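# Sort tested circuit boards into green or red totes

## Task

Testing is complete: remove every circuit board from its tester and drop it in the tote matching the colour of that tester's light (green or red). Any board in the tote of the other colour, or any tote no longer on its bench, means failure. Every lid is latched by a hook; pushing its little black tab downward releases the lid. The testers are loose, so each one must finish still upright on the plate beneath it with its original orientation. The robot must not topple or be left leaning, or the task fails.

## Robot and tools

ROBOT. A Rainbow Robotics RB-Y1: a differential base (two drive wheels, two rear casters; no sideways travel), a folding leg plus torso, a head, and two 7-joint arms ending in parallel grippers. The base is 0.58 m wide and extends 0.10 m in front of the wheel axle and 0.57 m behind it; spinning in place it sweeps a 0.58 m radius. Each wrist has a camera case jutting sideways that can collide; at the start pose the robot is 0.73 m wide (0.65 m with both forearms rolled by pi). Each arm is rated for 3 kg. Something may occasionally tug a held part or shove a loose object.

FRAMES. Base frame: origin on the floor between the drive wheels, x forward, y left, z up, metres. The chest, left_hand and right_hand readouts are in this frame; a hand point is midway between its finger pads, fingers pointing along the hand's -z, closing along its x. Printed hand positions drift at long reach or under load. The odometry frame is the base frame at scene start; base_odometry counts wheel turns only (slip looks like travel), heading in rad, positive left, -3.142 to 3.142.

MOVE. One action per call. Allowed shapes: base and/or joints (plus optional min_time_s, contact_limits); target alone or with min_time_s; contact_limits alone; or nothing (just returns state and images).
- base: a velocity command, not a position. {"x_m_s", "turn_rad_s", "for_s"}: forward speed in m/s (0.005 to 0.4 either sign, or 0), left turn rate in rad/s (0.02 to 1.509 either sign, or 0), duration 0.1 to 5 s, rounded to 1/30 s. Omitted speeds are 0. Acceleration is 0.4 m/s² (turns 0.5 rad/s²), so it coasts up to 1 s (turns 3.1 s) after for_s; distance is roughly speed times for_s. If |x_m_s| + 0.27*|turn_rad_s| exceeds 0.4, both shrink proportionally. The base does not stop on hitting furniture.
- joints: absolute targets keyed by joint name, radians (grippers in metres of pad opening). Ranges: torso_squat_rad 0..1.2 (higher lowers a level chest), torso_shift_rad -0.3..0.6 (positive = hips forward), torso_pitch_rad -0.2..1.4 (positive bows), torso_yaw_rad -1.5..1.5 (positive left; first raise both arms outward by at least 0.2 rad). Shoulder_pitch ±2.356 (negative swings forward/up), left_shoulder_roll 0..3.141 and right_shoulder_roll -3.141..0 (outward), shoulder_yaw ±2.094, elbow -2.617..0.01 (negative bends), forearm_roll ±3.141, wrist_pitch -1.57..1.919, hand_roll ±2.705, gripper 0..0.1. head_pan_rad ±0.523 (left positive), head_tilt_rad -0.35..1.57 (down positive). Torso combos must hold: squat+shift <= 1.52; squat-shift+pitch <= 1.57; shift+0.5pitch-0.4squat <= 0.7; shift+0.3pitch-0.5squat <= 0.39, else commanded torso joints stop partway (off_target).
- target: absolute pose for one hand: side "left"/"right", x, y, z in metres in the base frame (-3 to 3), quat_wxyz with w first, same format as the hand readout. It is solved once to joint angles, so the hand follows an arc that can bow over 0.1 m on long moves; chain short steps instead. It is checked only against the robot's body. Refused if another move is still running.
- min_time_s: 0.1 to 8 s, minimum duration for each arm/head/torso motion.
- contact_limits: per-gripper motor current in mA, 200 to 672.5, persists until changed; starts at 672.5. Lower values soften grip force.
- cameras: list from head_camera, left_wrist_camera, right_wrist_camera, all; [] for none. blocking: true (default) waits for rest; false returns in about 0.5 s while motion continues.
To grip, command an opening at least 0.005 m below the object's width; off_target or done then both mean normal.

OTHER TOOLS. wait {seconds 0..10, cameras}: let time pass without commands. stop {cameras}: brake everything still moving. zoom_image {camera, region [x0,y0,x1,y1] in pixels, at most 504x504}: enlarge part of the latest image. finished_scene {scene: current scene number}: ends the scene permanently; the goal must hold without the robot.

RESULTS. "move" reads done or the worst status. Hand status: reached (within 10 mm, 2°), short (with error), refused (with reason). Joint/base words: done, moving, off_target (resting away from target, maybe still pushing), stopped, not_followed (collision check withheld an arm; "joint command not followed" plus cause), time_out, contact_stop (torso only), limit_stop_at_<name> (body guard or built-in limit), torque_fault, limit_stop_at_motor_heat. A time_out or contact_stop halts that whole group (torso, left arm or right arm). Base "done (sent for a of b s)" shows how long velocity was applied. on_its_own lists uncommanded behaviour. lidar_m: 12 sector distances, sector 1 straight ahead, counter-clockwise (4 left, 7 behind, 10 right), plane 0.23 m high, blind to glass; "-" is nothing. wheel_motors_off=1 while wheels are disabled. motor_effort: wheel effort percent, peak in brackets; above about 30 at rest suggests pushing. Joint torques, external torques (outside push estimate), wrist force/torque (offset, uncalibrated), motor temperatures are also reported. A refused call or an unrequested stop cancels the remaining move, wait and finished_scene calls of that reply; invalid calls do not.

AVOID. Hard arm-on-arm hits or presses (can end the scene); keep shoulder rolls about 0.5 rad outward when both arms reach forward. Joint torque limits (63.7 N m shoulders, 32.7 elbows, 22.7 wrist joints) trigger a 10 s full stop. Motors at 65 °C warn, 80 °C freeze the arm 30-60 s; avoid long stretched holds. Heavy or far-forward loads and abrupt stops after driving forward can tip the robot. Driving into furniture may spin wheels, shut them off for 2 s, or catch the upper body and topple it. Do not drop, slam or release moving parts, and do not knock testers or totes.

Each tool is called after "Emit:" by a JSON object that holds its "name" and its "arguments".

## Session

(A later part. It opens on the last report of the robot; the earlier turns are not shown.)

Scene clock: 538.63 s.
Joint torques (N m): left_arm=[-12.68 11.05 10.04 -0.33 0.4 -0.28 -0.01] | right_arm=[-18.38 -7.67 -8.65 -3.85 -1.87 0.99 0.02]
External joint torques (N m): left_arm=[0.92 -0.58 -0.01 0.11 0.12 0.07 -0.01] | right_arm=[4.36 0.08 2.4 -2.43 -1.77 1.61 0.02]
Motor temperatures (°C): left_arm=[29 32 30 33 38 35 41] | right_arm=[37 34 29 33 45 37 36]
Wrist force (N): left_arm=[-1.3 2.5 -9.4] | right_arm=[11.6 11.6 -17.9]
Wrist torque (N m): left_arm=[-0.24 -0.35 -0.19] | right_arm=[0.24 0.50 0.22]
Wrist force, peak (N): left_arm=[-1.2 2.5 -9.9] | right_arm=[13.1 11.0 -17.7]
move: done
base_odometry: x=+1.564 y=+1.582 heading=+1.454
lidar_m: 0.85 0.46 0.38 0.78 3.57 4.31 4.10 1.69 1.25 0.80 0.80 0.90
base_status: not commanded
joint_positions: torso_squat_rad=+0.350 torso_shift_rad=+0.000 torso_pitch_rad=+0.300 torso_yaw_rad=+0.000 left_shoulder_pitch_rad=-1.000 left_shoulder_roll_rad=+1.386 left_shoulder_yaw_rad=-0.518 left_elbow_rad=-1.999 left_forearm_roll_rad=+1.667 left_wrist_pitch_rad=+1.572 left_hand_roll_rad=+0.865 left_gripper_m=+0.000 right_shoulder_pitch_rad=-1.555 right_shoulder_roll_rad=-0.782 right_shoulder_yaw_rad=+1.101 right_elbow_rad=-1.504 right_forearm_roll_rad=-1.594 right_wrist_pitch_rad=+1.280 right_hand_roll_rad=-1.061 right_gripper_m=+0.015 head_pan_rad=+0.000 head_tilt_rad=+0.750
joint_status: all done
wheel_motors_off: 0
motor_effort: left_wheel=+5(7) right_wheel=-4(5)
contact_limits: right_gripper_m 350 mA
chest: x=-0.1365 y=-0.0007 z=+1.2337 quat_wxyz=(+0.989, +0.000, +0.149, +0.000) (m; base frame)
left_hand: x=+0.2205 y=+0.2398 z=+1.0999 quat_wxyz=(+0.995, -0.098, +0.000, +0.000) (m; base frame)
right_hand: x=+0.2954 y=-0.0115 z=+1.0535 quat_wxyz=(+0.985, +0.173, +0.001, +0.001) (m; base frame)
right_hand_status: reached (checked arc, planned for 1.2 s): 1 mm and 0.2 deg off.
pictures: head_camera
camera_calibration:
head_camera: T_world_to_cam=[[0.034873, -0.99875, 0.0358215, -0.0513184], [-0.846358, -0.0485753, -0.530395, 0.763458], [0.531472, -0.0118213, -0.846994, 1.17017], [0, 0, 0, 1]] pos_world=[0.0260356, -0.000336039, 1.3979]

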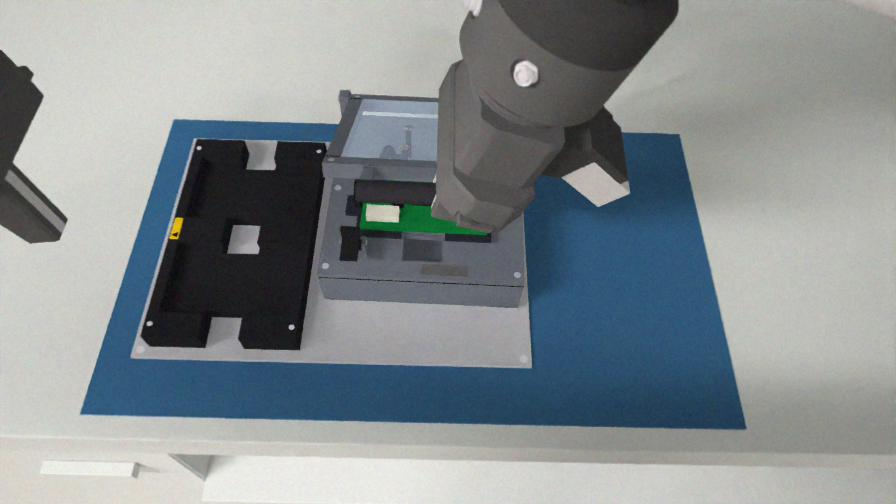

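Emit:
{"name": "move", "arguments": {"target": {"side":"right","x":0.318,"y":-0.0118,"z":1.093,"quat_wxyz":[0.985,0.173,0,0]}, "min_time_s": 1.2, "cameras": []}}

Emit:
{"name": "move", "arguments": {"target": {"side":"right","x":0.3455,"y":-0.0118,"z":1.1285,"quat_wxyz":[0.98,0.172,-0.0983,0.0173]}, "min_time_s": 1.2, "cameras": ["head_camera"]}}

Emit:
{"name": "zoom_image", "arguments": {"camera": "head_camera", "region": [300, 50, 600, 350]}}

Scene clock: 559.20 s.
Joint torques (N m): left_arm=[-12.59 10.95 10.09 -0.19 0.46 -0.33 -0.09] | right_arm=[-26.16 -4.94 -14.43 -2.4 -1.89 -0.66 0.53]
External joint torques (N m): left_arm=[1 -0.69 0.04 0.25 0.18 0.02 -0.09] | right_arm=[-2.46 3.17 -3.69 -1.31 -1.75 -0.07 0.53]
Motor temperatures (°C): left_arm=[29 32 30 33 38 35 41] | right_arm=[37 34 29 33 45 36 36]
Wrist force (N): left_arm=[-1.5 2.6 -9.7] | right_arm=[8.7 3.2 -21.8]
Wrist torque (N m): left_arm=[-0.25 -0.38 -0.20] | right_arm=[-0.03 0.83 0.25]
Wrist force, peak (N): left_arm=[-1.3 2.6 -10.1] | right_arm=[9.2 7.0 -24.3]
move: done
base_odometry: x=+1.564 y=+1.582 heading=+1.454
lidar_m: 0.85 0.46 0.38 0.79 3.57 4.31 4.10 1.69 1.25 0.80 0.80 0.90
base_status: not commanded
joint_positions: torso_squat_rad=+0.350 torso_shift_rad=+0.000 torso_pitch_rad=+0.300 torso_yaw_rad=+0.000 left_shoulder_pitch_rad=-1.000 left_shoulder_roll_rad=+1.386 left_shoulder_yaw_rad=-0.518 left_elbow_rad=-1.999 left_forearm_roll_rad=+1.667 left_wrist_pitch_rad=+1.572 left_hand_roll_rad=+0.865 left_gripper_m=+0.000 right_shoulder_pitch_rad=-1.641 right_shoulder_roll_rad=-0.763 right_shoulder_yaw_rad=+1.064 right_elbow_rad=-1.380 right_forearm_roll_rad=-1.657 right_wrist_pitch_rad=+1.363 right_hand_roll_rad=-0.997 right_gripper_m=+0.015 head_pan_rad=+0.000 head_tilt_rad=+0.750
joint_status: all done
wheel_motors_off: 0
motor_effort: left_wheel=+5(7) right_wheel=-3(5)
contact_limits: right_gripper_m 350 mA
chest: x=-0.1364 y=-0.0007 z=+1.2337 quat_wxyz=(+0.989, +0.000, +0.150, +0.000) (m; base frame)
left_hand: x=+0.2205 y=+0.2398 z=+1.0999 quat_wxyz=(+0.995, -0.098, +0.000, +0.000) (m; base frame)
right_hand: x=+0.3181 y=-0.0125 z=+1.0923 quat_wxyz=(+0.985, +0.173, +0.000, -0.001) (m; base frame)
right_hand_status: reached (checked arc, planned for 1.2 s): 1 mm and 0.1 deg off.
pictures: none
No camera images: "cameras" was empty.

Scene clock: 560.73 s.
Joint torques (N m): left_arm=[-12.55 10.8 10.09 -0.35 0.42 -0.34 -0.01] | right_arm=[-28.26 -9.06 -16.52 -2.66 -0.97 -2.01 -0.09]
External joint torques (N m): left_arm=[1.05 -0.84 0.03 0.09 0.14 0.01 0] | right_arm=[-4.79 -0.93 -5.39 -2.16 -1.21 -1.21 -0.1]
Motor temperatures (°C): left_arm=[29 32 30 33 38 35 41] | right_arm=[37 34 29 33 45 37 36]
Wrist force (N): left_arm=[-1.0 2.4 -9.7] | right_arm=[3.2 3.3 -25.1]
Wrist torque (N m): left_arm=[-0.23 -0.30 -0.20] | right_arm=[-0.09 0.78 0.37]
Wrist force, peak (N): left_arm=[-1.5 2.5 -9.8] | right_arm=[4.4 2.6 -26.7]
move: done
base_odometry: x=+1.564 y=+1.582 heading=+1.454
lidar_m: 0.86 0.46 0.38 0.78 3.57 4.31 4.09 1.68 1.24 0.80 0.80 0.90
base_status: not commanded
joint_positions: torso_squat_rad=+0.350 torso_shift_rad=+0.000 torso_pitch_rad=+0.300 torso_yaw_rad=+0.000 left_shoulder_pitch_rad=-1.000 left_shoulder_roll_rad=+1.386 left_shoulder_yaw_rad=-0.518 left_elbow_rad=-1.999 left_forearm_roll_rad=+1.667 left_wrist_pitch_rad=+1.572 left_hand_roll_rad=+0.865 left_gripper_m=+0.000 right_shoulder_pitch_rad=-1.694 right_shoulder_roll_rad=-0.816 right_shoulder_yaw_rad=+1.061 right_elbow_rad=-1.470 right_forearm_roll_rad=-1.541 right_wrist_pitch_rad=+1.299 right_hand_roll_rad=-1.037 right_gripper_m=+0.015 head_pan_rad=+0.000 head_tilt_rad=+0.750
joint_status: all done
wheel_motors_off: 0
motor_effort: left_wheel=+6(6) right_wheel=-5(5)
contact_limits: right_gripper_m 350 mA
chest: x=-0.1364 y=-0.0008 z=+1.2337 quat_wxyz=(+0.989, +0.000, +0.150, +0.000) (m; base frame)
left_hand: x=+0.2206 y=+0.2397 z=+1.0999 quat_wxyz=(+0.995, -0.098, +0.000, +0.000) (m; base frame)
right_hand: x=+0.3453 y=-0.0124 z=+1.1273 quat_wxyz=(+0.980, +0.171, -0.097, +0.017) (m; base frame)
right_hand_status: reached (checked arc, planned for 1.2 s): 1 mm and 0.2 deg off.
pictures: head_camera
camera_calibration:
head_camera: T_world_to_cam=[[0.0347863, -0.998756, 0.0357237, -0.0512985], [-0.846476, -0.0484473, -0.530218, 0.763281], [0.531289, -0.0117949, -0.847108, 1.17023], [0, 0, 0, 1]] pos_world=[0.0261537, -0.000453011, 1.39785]

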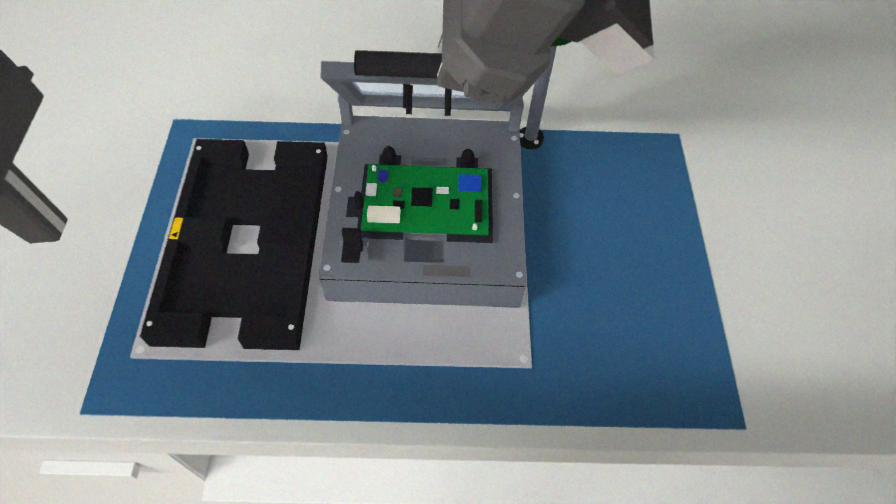

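Scaled by 1.680 from the camera's 896x504 image, which has a finer 1280x720 frame.

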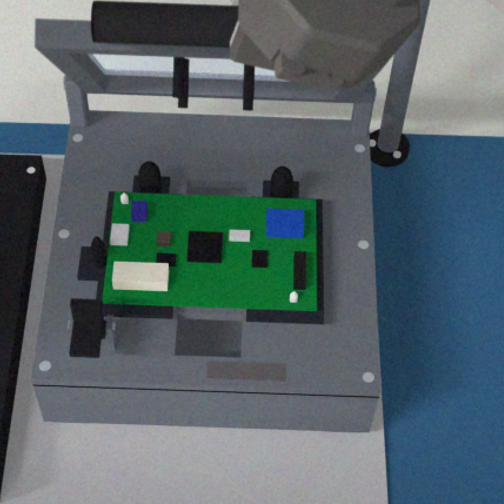

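Tester stays put. Continue.

Emit:
{"name": "move", "arguments": {"target": {"side":"right","x":0.377,"y":-0.0118,"z":1.154,"quat_wxyz":[0.9653,0.1695,-0.1957,0.0344]}, "min_time_s": 1.2, "cameras": []}}

Emit:
{"name": "move", "arguments": {"target": {"side":"right","x":0.414,"y":-0.0118,"z":1.17,"quat_wxyz":[0.941,0.1653,-0.2911,0.0511]}, "min_time_s": 1.2, "cameras": ["head_camera"]}}

Emit:
{"name": "move", "arguments": {"target": {"side":"right","x":0.4555,"y":-0.0118,"z":1.177,"quat_wxyz":[0.925,0.1625,-0.338,0.0593]}, "min_time_s": 1.2, "cameras": ["head_camera","left_wrist_camera"]}}

Scene clock: 567.87 s.
Joint torques (N m): left_arm=[-12.68 10.93 9.98 -0.39 0.45 -0.29 -0.07] | right_arm=[-29.86 -9.67 -15.75 -1.86 0.46 -3.08 -0.17]
External joint torques (N m): left_arm=[0.92 -0.71 -0.08 0.06 0.17 0.06 -0.07] | right_arm=[-6.46 -1.54 -4.36 -1.71 -0.13 -2.13 -0.2]
Motor temperatures (°C): left_arm=[29 32 30 33 38 35 41] | right_arm=[37 34 29 33 45 37 36]
Wrist force (N): left_arm=[-1.1 2.6 -9.5] | right_arm=[-3.3 1.7 -25.6]
Wrist torque (N m): left_arm=[-0.26 -0.32 -0.20] | right_arm=[-0.07 0.83 0.34]
Wrist force, peak (N): left_arm=[-1.2 2.4 -10.0] | right_arm=[-3.0 1.8 -26.8]
move: done
base_odometry: x=+1.564 y=+1.582 heading=+1.454
lidar_m: 0.85 0.46 0.38 0.79 3.57 4.30 4.09 1.69 1.25 0.80 0.79 0.89
base_status: not commanded
joint_positions: torso_squat_rad=+0.350 torso_shift_rad=+0.000 torso_pitch_rad=+0.300 torso_yaw_rad=+0.000 left_shoulder_pitch_rad=-1.000 left_shoulder_roll_rad=+1.386 left_shoulder_yaw_rad=-0.518 left_elbow_rad=-1.999 left_forearm_roll_rad=+1.667 left_wrist_pitch_rad=+1.572 left_hand_roll_rad=+0.865 left_gripper_m=+0.000 right_shoulder_pitch_rad=-1.722 right_shoulder_roll_rad=-0.847 right_shoulder_yaw_rad=+1.070 right_elbow_rad=-1.523 right_forearm_roll_rad=-1.395 right_wrist_pitch_rad=+1.215 right_hand_roll_rad=-1.060 right_gripper_m=+0.014 head_pan_rad=+0.000 head_tilt_rad=+0.750
joint_status: all done
wheel_motors_off: 0
motor_effort: left_wheel=+4(6) right_wheel=-4(5)
contact_limits: right_gripper_m 350 mA
chest: x=-0.1364 y=-0.0008 z=+1.2336 quat_wxyz=(+0.989, +0.000, +0.150, +0.000) (m; base frame)
left_hand: x=+0.2206 y=+0.2397 z=+1.0998 quat_wxyz=(+0.995, -0.098, +0.000, +0.000) (m; base frame)
right_hand: x=+0.3767 y=-0.0123 z=+1.1526 quat_wxyz=(+0.966, +0.169, -0.194, +0.034) (m; base frame)
right_hand_status: reached (checked arc, planned for 1.2 s): 1 mm and 0.2 deg off.
pictures: none
No camera images: "cameras" was empty.

Scene clock: 569.40 s.
Joint torques (N m): left_arm=[-12.59 10.92 10.11 -0.34 0.43 -0.22 -0.01] | right_arm=[-30.51 -12 -17.15 -0.74 2.19 -3.59 -0.2]
External joint torques (N m): left_arm=[1 -0.73 0.05 0.11 0.15 0.13 -0.01] | right_arm=[-6.86 -3.75 -5.57 -0.65 1.31 -2.52 -0.23]
Motor temperatures (°C): left_arm=[29 32 30 33 38 35 41] | right_arm=[37 34 29 32 45 37 36]
Wrist force (N): left_arm=[-1.3 2.4 -9.4] | right_arm=[-10.8 3.7 -25.3]
Wrist torque (N m): left_arm=[-0.23 -0.35 -0.19] | right_arm=[0.04 0.91 0.43]
Wrist force, peak (N): left_arm=[-1.0 2.5 -9.8] | right_arm=[-10.9 4.1 -25.7]
move: done
base_odometry: x=+1.564 y=+1.582 heading=+1.454
lidar_m: 0.85 0.45 0.38 0.78 3.57 4.32 4.10 1.69 1.25 0.81 0.79 0.90
base_status: not commanded
joint_positions: torso_squat_rad=+0.350 torso_shift_rad=+0.000 torso_pitch_rad=+0.300 torso_yaw_rad=+0.000 left_shoulder_pitch_rad=-1.000 left_shoulder_roll_rad=+1.386 left_shoulder_yaw_rad=-0.518 left_elbow_rad=-1.999 left_forearm_roll_rad=+1.667 left_wrist_pitch_rad=+1.572 left_hand_roll_rad=+0.865 left_gripper_m=+0.000 right_shoulder_pitch_rad=-1.724 right_shoulder_roll_rad=-0.852 right_shoulder_yaw_rad=+1.092 right_elbow_rad=-1.533 right_forearm_roll_rad=-1.216 right_wrist_pitch_rad=+1.106 right_hand_roll_rad=-1.075 right_gripper_m=+0.013 head_pan_rad=+0.000 head_tilt_rad=+0.750
joint_status: all done
wheel_motors_off: 0
motor_effort: left_wheel=+6(6) right_wheel=-5(5)
contact_limits: right_gripper_m 350 mA
chest: x=-0.1364 y=-0.0008 z=+1.2336 quat_wxyz=(+0.989, +0.000, +0.150, +0.000) (m; base frame)
left_hand: x=+0.2206 y=+0.2397 z=+1.0998 quat_wxyz=(+0.995, -0.098, +0.000, +0.000) (m; base frame)
right_hand: x=+0.4132 y=-0.0121 z=+1.1683 quat_wxyz=(+0.942, +0.165, -0.289, +0.051) (m; base frame)
right_hand_status: reached (checked arc, planned for 1.2 s): 2 mm and 0.2 deg off.
pictures: head_camera
camera_calibration:
head_camera: T_world_to_cam=[[0.0347897, -0.998756, 0.0357102, -0.0512872], [-0.846533, -0.0484418, -0.530128, 0.763185], [0.531198, -0.0117869, -0.847165, 1.17026], [0, 0, 0, 1]] pos_world=[0.0262031, -0.000459535, 1.39782]

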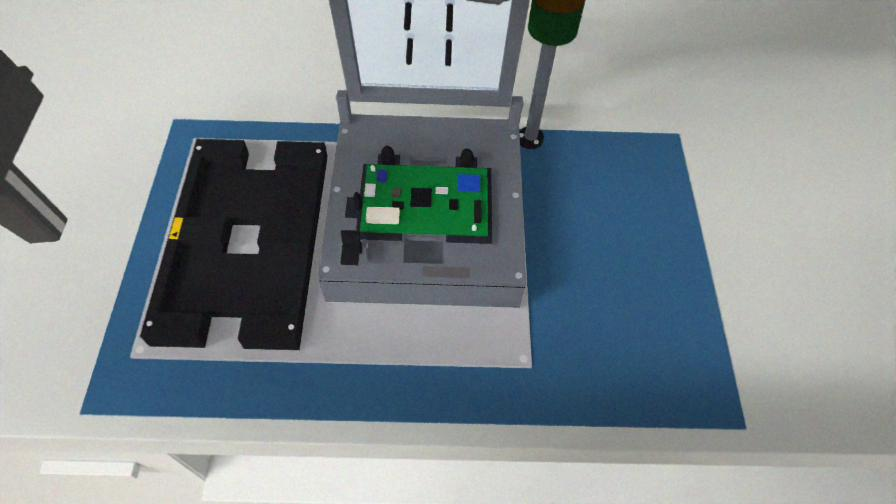

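Scene clock: 570.93 s.
Joint torques (N m): left_arm=[-12.5 10.73 9.84 -0.46 0.48 -0.27 0.03] | right_arm=[-23.92 -6.26 -9.84 0.43 0.89 -1.46 0.31]
External joint torques (N m): left_arm=[1.1 -0.91 -0.22 -0.02 0.2 0.08 0.03] | right_arm=[0.85 2.31 1.41 0.79 -0.03 -0.28 0.27]
Motor temperatures (°C): left_arm=[29 32 30 33 38 35 41] | right_arm=[37 34 29 32 45 37 36]
Wrist force (N): left_arm=[-1.3 2.5 -9.7] | right_arm=[-2.2 9.4 -10.8]
Wrist torque (N m): left_arm=[-0.23 -0.35 -0.18] | right_arm=[0.01 0.56 0.47]
Wrist force, peak (N): left_arm=[-1.1 2.6 -9.8] | right_arm=[-12.4 6.4 -25.8]
move: done
base_odometry: x=+1.564 y=+1.582 heading=+1.454
lidar_m: 0.86 0.46 0.38 0.78 3.57 4.32 4.10 1.69 1.24 0.81 0.80 0.90
base_status: not commanded
joint_positions: torso_squat_rad=+0.350 torso_shift_rad=+0.000 torso_pitch_rad=+0.300 torso_yaw_rad=+0.000 left_shoulder_pitch_rad=-1.000 left_shoulder_roll_rad=+1.386 left_shoulder_yaw_rad=-0.518 left_elbow_rad=-1.999 left_forearm_roll_rad=+1.667 left_wrist_pitch_rad=+1.572 left_hand_roll_rad=+0.865 left_gripper_m=+0.000 right_shoulder_pitch_rad=-1.731 right_shoulder_roll_rad=-0.800 right_shoulder_yaw_rad=+1.096 right_elbow_rad=-1.391 right_forearm_roll_rad=-1.148 right_wrist_pitch_rad=+1.016 right_hand_roll_rad=-0.992 right_gripper_m=+0.005 head_pan_rad=+0.000 head_tilt_rad=+0.750
joint_status: all done
wheel_motors_off: 0
on_its_own: right_gripper_m moved -0.008 to your old target +0.005
motor_effort: left_wheel=+4(7) right_wheel=-4(6)
contact_limits: right_gripper_m 350 mA
chest: x=-0.1367 y=-0.0008 z=+1.2337 quat_wxyz=(+0.989, +0.000, +0.149, +0.000) (m; base frame)
left_hand: x=+0.2203 y=+0.2397 z=+1.1000 quat_wxyz=(+0.995, -0.098, +0.000, +0.000) (m; base frame)
right_hand: x=+0.4549 y=-0.0122 z=+1.1776 quat_wxyz=(+0.925, +0.162, -0.339, +0.059) (m; base frame)
right_hand_status: reached (checked arc, planned for 1.2 s): 1 mm and 0.1 deg off.
pictures: head_camera, left_wrist_camera
camera_calibration:
head_camera: T_world_to_cam=[[0.0348079, -0.998755, 0.0357464, -0.051299], [-0.846255, -0.0484826, -0.530568, 0.763546], [0.53164, -0.0117827, -0.846889, 1.17016], [0, 0, 0, 1]] pos_world=[0.0258346, -0.000428781, 1.39794]
left_wrist_camera: T_world_to_cam=[[0.999799, 0.012559, -0.0156247, -0.207468], [0.0196986, -0.760073, 0.649539, -0.502372], [-0.00371836, -0.649716, -0.760168, 1.06182], [0, 0, 0, 1]] pos_world=[0.221271, 0.31065, 1.13023]

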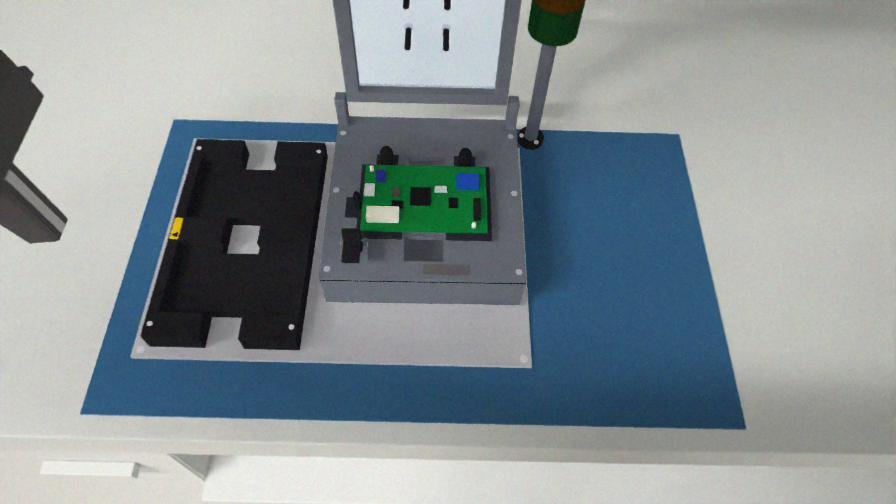

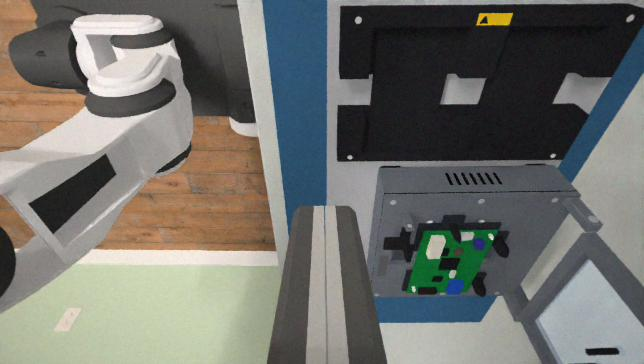

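Emit:
{"name": "move", "arguments": {"joints": {"head_tilt_rad":0.35}, "cameras": ["head_camera","right_wrist_camera"]}}

Scene clock: 577.47 s.
Joint torques (N m): left_arm=[-12.6 10.63 10.01 -0.27 0.48 -0.28 -0.03] | right_arm=[-23.78 -6.3 -9.75 0.49 0.87 -1.41 0.35]
External joint torques (N m): left_arm=[1 -1.01 -0.05 0.17 0.2 0.07 -0.02] | right_arm=[0.99 2.27 1.49 0.85 -0.05 -0.22 0.31]
Motor temperatures (°C): left_arm=[29 32 30 33 38 35 41] | right_arm=[37 34 29 32 45 37 36]
Wrist force (N): left_arm=[-1.2 2.4 -9.7] | right_arm=[-1.8 9.2 -11.0]
Wrist torque (N m): left_arm=[-0.23 -0.33 -0.18] | right_arm=[0.03 0.59 0.48]
Wrist force, peak (N): left_arm=[-1.6 2.8 -9.8] | right_arm=[-1.7 9.3 -11.5]
move: done
base_odometry: x=+1.564 y=+1.582 heading=+1.454
lidar_m: 0.85 0.46 0.38 0.78 3.57 4.31 4.09 1.69 1.25 0.81 0.80 0.90
base_status: not commanded
joint_positions: torso_squat_rad=+0.350 torso_shift_rad=+0.000 torso_pitch_rad=+0.300 torso_yaw_rad=+0.000 left_shoulder_pitch_rad=-1.000 left_shoulder_roll_rad=+1.386 left_shoulder_yaw_rad=-0.518 left_elbow_rad=-1.999 left_forearm_roll_rad=+1.667 left_wrist_pitch_rad=+1.572 left_hand_roll_rad=+0.865 left_gripper_m=+0.000 right_shoulder_pitch_rad=-1.731 right_shoulder_roll_rad=-0.800 right_shoulder_yaw_rad=+1.096 right_elbow_rad=-1.391 right_forearm_roll_rad=-1.148 right_wrist_pitch_rad=+1.016 right_hand_roll_rad=-0.992 right_gripper_m=+0.005 head_pan_rad=+0.000 head_tilt_rad=+0.350
joint_status: all done
wheel_motors_off: 0
motor_effort: left_wheel=+5(6) right_wheel=-5(6)
contact_limits: right_gripper_m 350 mA
chest: x=-0.1367 y=-0.0008 z=+1.2337 quat_wxyz=(+0.989, +0.000, +0.149, +0.000) (m; base frame)
left_hand: x=+0.2203 y=+0.2397 z=+1.1000 quat_wxyz=(+0.995, -0.098, +0.000, +0.000) (m; base frame)
right_hand: x=+0.4549 y=-0.0122 z=+1.1776 quat_wxyz=(+0.925, +0.162, -0.339, +0.059) (m; base frame)
pictures: head_camera, right_wrist_camera
camera_calibration:
head_camera: T_world_to_cam=[[0.0177559, -0.998763, 0.046447, -0.0674402], [-0.572871, -0.0482356, -0.818225, 1.187], [0.819453, -0.0120798, -0.573019, 0.798], [0, 0, 0, 1]] pos_world=[0.0272695, -0.000461643, 1.43163]
right_wrist_camera: T_world_to_cam=[[-0.757207, 0.0259367, -0.65266, 1.11582], [-0.458069, 0.691222, 0.558914, -0.408158], [0.465629, 0.722177, -0.511517, 0.471075], [0, 0, 0, 1]] pos_world=[0.438596, -0.0870125, 1.19734]

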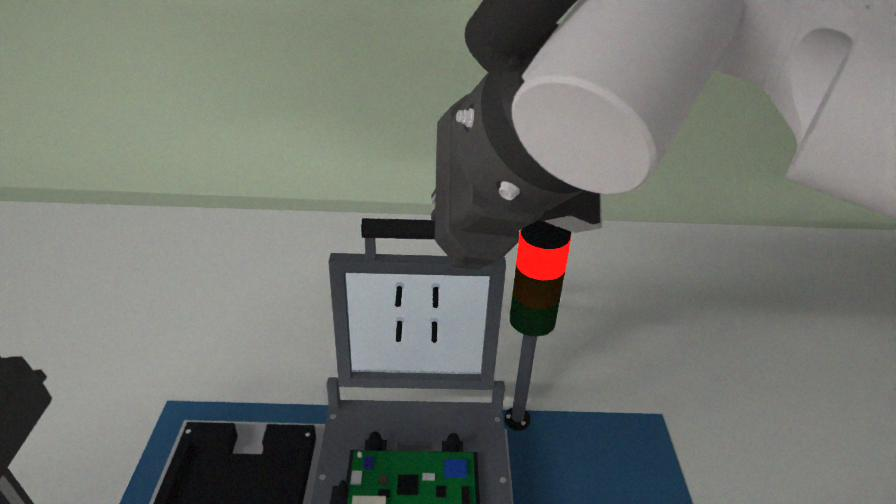

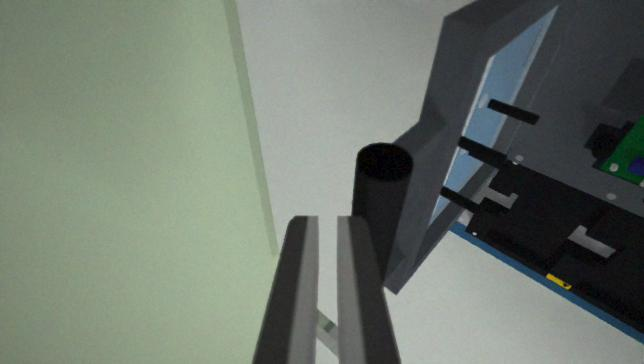

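Emit:
{"name": "move", "arguments": {"target": {"side":"right","x":0.45,"y":-0.0118,"z":1.225,"quat_wxyz":[0.941,0.1653,-0.2911,0.0511]}, "cameras": []}}

Emit:
{"name": "move", "arguments": {"target": {"side":"right","x":0.39,"y":-0.0118,"z":1.225,"quat_wxyz":[0.941,0.1653,-0.2911,0.0511]}, "cameras": []}}

Emit:
{"name": "move", "arguments": {"target": {"side":"right","x":0.395,"y":-0.0118,"z":1.185,"quat_wxyz":[0.941,0.1653,-0.2911,0.0511]}, "cameras": ["head_camera","right_wrist_camera"]}}

Scene clock: 592.33 s.
Joint torques (N m): left_arm=[-12.52 10.92 9.94 -0.35 0.38 -0.3 -0.02] | right_arm=[-22.21 -6.72 -10.23 0.24 0.72 -1.3 -0.12]
External joint torques (N m): left_arm=[1.08 -0.71 -0.11 0.09 0.1 0.05 -0.02] | right_arm=[2.92 1.95 0.16 0.43 0.01 -0.09 -0.16]
Motor temperatures (°C): left_arm=[29 32 30 33 38 35 41] | right_arm=[37 34 29 32 45 37 36]
Wrist force (N): left_arm=[-1.6 2.6 -9.6] | right_arm=[-1.3 8.9 -11.4]
Wrist torque (N m): left_arm=[-0.25 -0.39 -0.19] | right_arm=[0.05 0.66 0.48]
Wrist force, peak (N): left_arm=[-1.0 2.4 -9.9] | right_arm=[-2.0 10.0 -11.3]
move: done
base_odometry: x=+1.564 y=+1.582 heading=+1.454
lidar_m: 0.86 0.46 0.38 0.78 3.57 4.31 4.09 1.69 1.25 0.80 0.79 0.89
base_status: not commanded
joint_positions: torso_squat_rad=+0.350 torso_shift_rad=+0.000 torso_pitch_rad=+0.300 torso_yaw_rad=+0.000 left_shoulder_pitch_rad=-1.000 left_shoulder_roll_rad=+1.386 left_shoulder_yaw_rad=-0.518 left_elbow_rad=-1.999 left_forearm_roll_rad=+1.667 left_wrist_pitch_rad=+1.572 left_hand_roll_rad=+0.865 left_gripper_m=+0.000 right_shoulder_pitch_rad=-1.848 right_shoulder_roll_rad=-0.776 right_shoulder_yaw_rad=+1.039 right_elbow_rad=-1.250 right_forearm_roll_rad=-1.340 right_wrist_pitch_rad=+1.165 right_hand_roll_rad=-0.870 right_gripper_m=+0.005 head_pan_rad=+0.000 head_tilt_rad=+0.350
joint_status: all done
wheel_motors_off: 0
motor_effort: left_wheel=+5(5) right_wheel=-3(5)
contact_limits: right_gripper_m 350 mA
chest: x=-0.1366 y=-0.0007 z=+1.2337 quat_wxyz=(+0.989, +0.000, +0.149, +0.000) (m; base frame)
left_hand: x=+0.2204 y=+0.2398 z=+1.1000 quat_wxyz=(+0.995, -0.098, +0.000, +0.000) (m; base frame)
right_hand: x=+0.4495 y=-0.0116 z=+1.2255 quat_wxyz=(+0.940, +0.166, -0.293, +0.051) (m; base frame)
right_hand_status: reached (checked arc, planned for 0.4 s): 1 mm and 0.3 deg off.
pictures: none
No camera images: "cameras" was empty.

Scene clock: 593.70 s.
Joint torques (N m): left_arm=[-12.78 10.87 10.1 -0.32 0.47 -0.33 0.03] | right_arm=[-20.5 -8.49 -10.91 0.73 0.88 -1.1 0.17]
External joint torques (N m): left_arm=[0.82 -0.77 0.04 0.13 0.19 0.02 0.03] | right_arm=[2.25 -0.58 0.52 -0.02 -0.05 -0.05 0.14]
Motor temperatures (°C): left_arm=[29 32 30 33 38 35 41] | right_arm=[37 34 29 32 45 37 36]
Wrist force (N): left_arm=[-1.2 2.8 -9.4] | right_arm=[-1.3 9.0 -11.6]
Wrist torque (N m): left_arm=[-0.28 -0.34 -0.19] | right_arm=[0.04 0.63 0.49]
Wrist force, peak (N): left_arm=[-1.1 2.8 -9.9] | right_arm=[-2.1 9.6 -11.9]
move: done
base_odometry: x=+1.564 y=+1.582 heading=+1.454
lidar_m: 0.86 0.46 0.38 0.78 3.57 4.31 4.09 1.68 1.24 0.80 0.80 0.90
base_status: not commanded
joint_positions: torso_squat_rad=+0.350 torso_shift_rad=+0.000 torso_pitch_rad=+0.300 torso_yaw_rad=+0.000 left_shoulder_pitch_rad=-1.000 left_shoulder_roll_rad=+1.386 left_shoulder_yaw_rad=-0.518 left_elbow_rad=-1.999 left_forearm_roll_rad=+1.667 left_wrist_pitch_rad=+1.572 left_hand_roll_rad=+0.865 left_gripper_m=+0.000 right_shoulder_pitch_rad=-1.820 right_shoulder_roll_rad=-0.905 right_shoulder_yaw_rad=+1.040 right_elbow_rad=-1.602 right_forearm_roll_rad=-1.309 right_wrist_pitch_rad=+1.222 right_hand_roll_rad=-1.102 right_gripper_m=+0.005 head_pan_rad=+0.000 head_tilt_rad=+0.350
joint_status: all done
wheel_motors_off: 0
motor_effort: left_wheel=+5(7) right_wheel=-3(5)
contact_limits: right_gripper_m 350 mA
chest: x=-0.1366 y=-0.0007 z=+1.2337 quat_wxyz=(+0.989, +0.000, +0.149, +0.000) (m; base frame)
left_hand: x=+0.2204 y=+0.2398 z=+1.1000 quat_wxyz=(+0.995, -0.098, +0.000, +0.000) (m; base frame)
right_hand: x=+0.3896 y=-0.0113 z=+1.2250 quat_wxyz=(+0.942, +0.166, -0.286, +0.053) (m; base frame)
right_hand_status: reached (checked arc, planned for 0.7 s): 1 mm and 0.6 deg off.
pictures: none
No camera images: "cameras" was empty.

Scene clock: 594.63 s.
Joint torques (N m): left_arm=[-12.56 11.12 9.87 -0.37 0.48 -0.32 0.1] | right_arm=[-21.92 -6.78 -11.67 0.19 0.76 -1.13 -0.14]
External joint torques (N m): left_arm=[1.04 -0.52 -0.19 0.08 0.2 0.03 0.1] | right_arm=[0.97 1.23 0.03 -0.13 -0.2 -0.11 -0.17]
Motor temperatures (°C): left_arm=[29 32 30 33 38 35 41] | right_arm=[37 34 29 32 45 37 36]
Wrist force (N): left_arm=[-1.1 2.4 -9.8] | right_arm=[-1.4 9.0 -11.8]
Wrist torque (N m): left_arm=[-0.22 -0.32 -0.21] | right_arm=[0.04 0.60 0.49]
Wrist force, peak (N): left_arm=[-1.1 2.6 -9.8] | right_arm=[-3.0 9.0 -12.9]
move: done
base_odometry: x=+1.564 y=+1.582 heading=+1.454
lidar_m: 0.85 0.46 0.38 0.79 3.58 4.30 4.09 1.69 1.24 0.80 0.80 0.90
base_status: not commanded
joint_positions: torso_squat_rad=+0.350 torso_shift_rad=+0.000 torso_pitch_rad=+0.300 torso_yaw_rad=+0.000 left_shoulder_pitch_rad=-1.000 left_shoulder_roll_rad=+1.386 left_shoulder_yaw_rad=-0.518 left_elbow_rad=-1.999 left_forearm_roll_rad=+1.667 left_wrist_pitch_rad=+1.572 left_hand_roll_rad=+0.865 left_gripper_m=+0.000 right_shoulder_pitch_rad=-1.746 right_shoulder_roll_rad=-0.895 right_shoulder_yaw_rad=+1.082 right_elbow_rad=-1.628 right_forearm_roll_rad=-1.224 right_wrist_pitch_rad=+1.146 right_hand_roll_rad=-1.138 right_gripper_m=+0.005 head_pan_rad=+0.000 head_tilt_rad=+0.350
joint_status: all done
wheel_motors_off: 0
motor_effort: left_wheel=+5(6) right_wheel=-3(5)
contact_limits: right_gripper_m 350 mA
chest: x=-0.1366 y=-0.0007 z=+1.2337 quat_wxyz=(+0.989, +0.000, +0.149, +0.000) (m; base frame)
left_hand: x=+0.2204 y=+0.2398 z=+1.1000 quat_wxyz=(+0.995, -0.098, +0.000, +0.000) (m; base frame)
right_hand: x=+0.3950 y=-0.0120 z=+1.1851 quat_wxyz=(+0.941, +0.165, -0.291, +0.051) (m; base frame)
right_hand_status: reached (checked arc, planned for 0.3 s): 0 mm and 0.0 deg off.
pictures: head_camera, right_wrist_camera
camera_calibration:
head_camera: T_world_to_cam=[[0.0177874, -0.998761, 0.0464721, -0.0674441], [-0.572918, -0.0482736, -0.81819, 1.18697], [0.81942, -0.0120712, -0.573067, 0.798016], [0, 0, 0, 1]] pos_world=[0.0273251, -0.000428294, 1.43162]
right_wrist_camera: T_world_to_cam=[[-0.819869, 0.0250422, -0.572004, 1.00451], [-0.399236, 0.691096, 0.602492, -0.514765], [0.410397, 0.722329, -0.55661, 0.577879], [0, 0, 0, 1]] pos_world=[0.38089, -0.086822, 1.20638]

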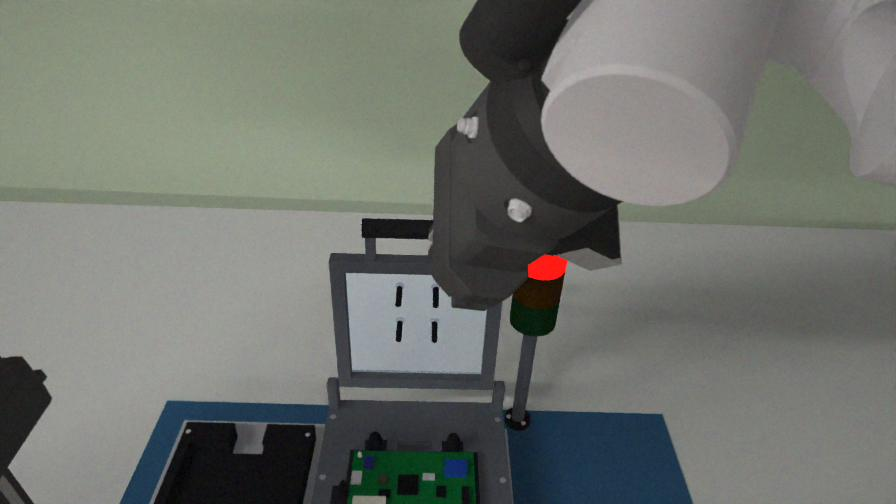

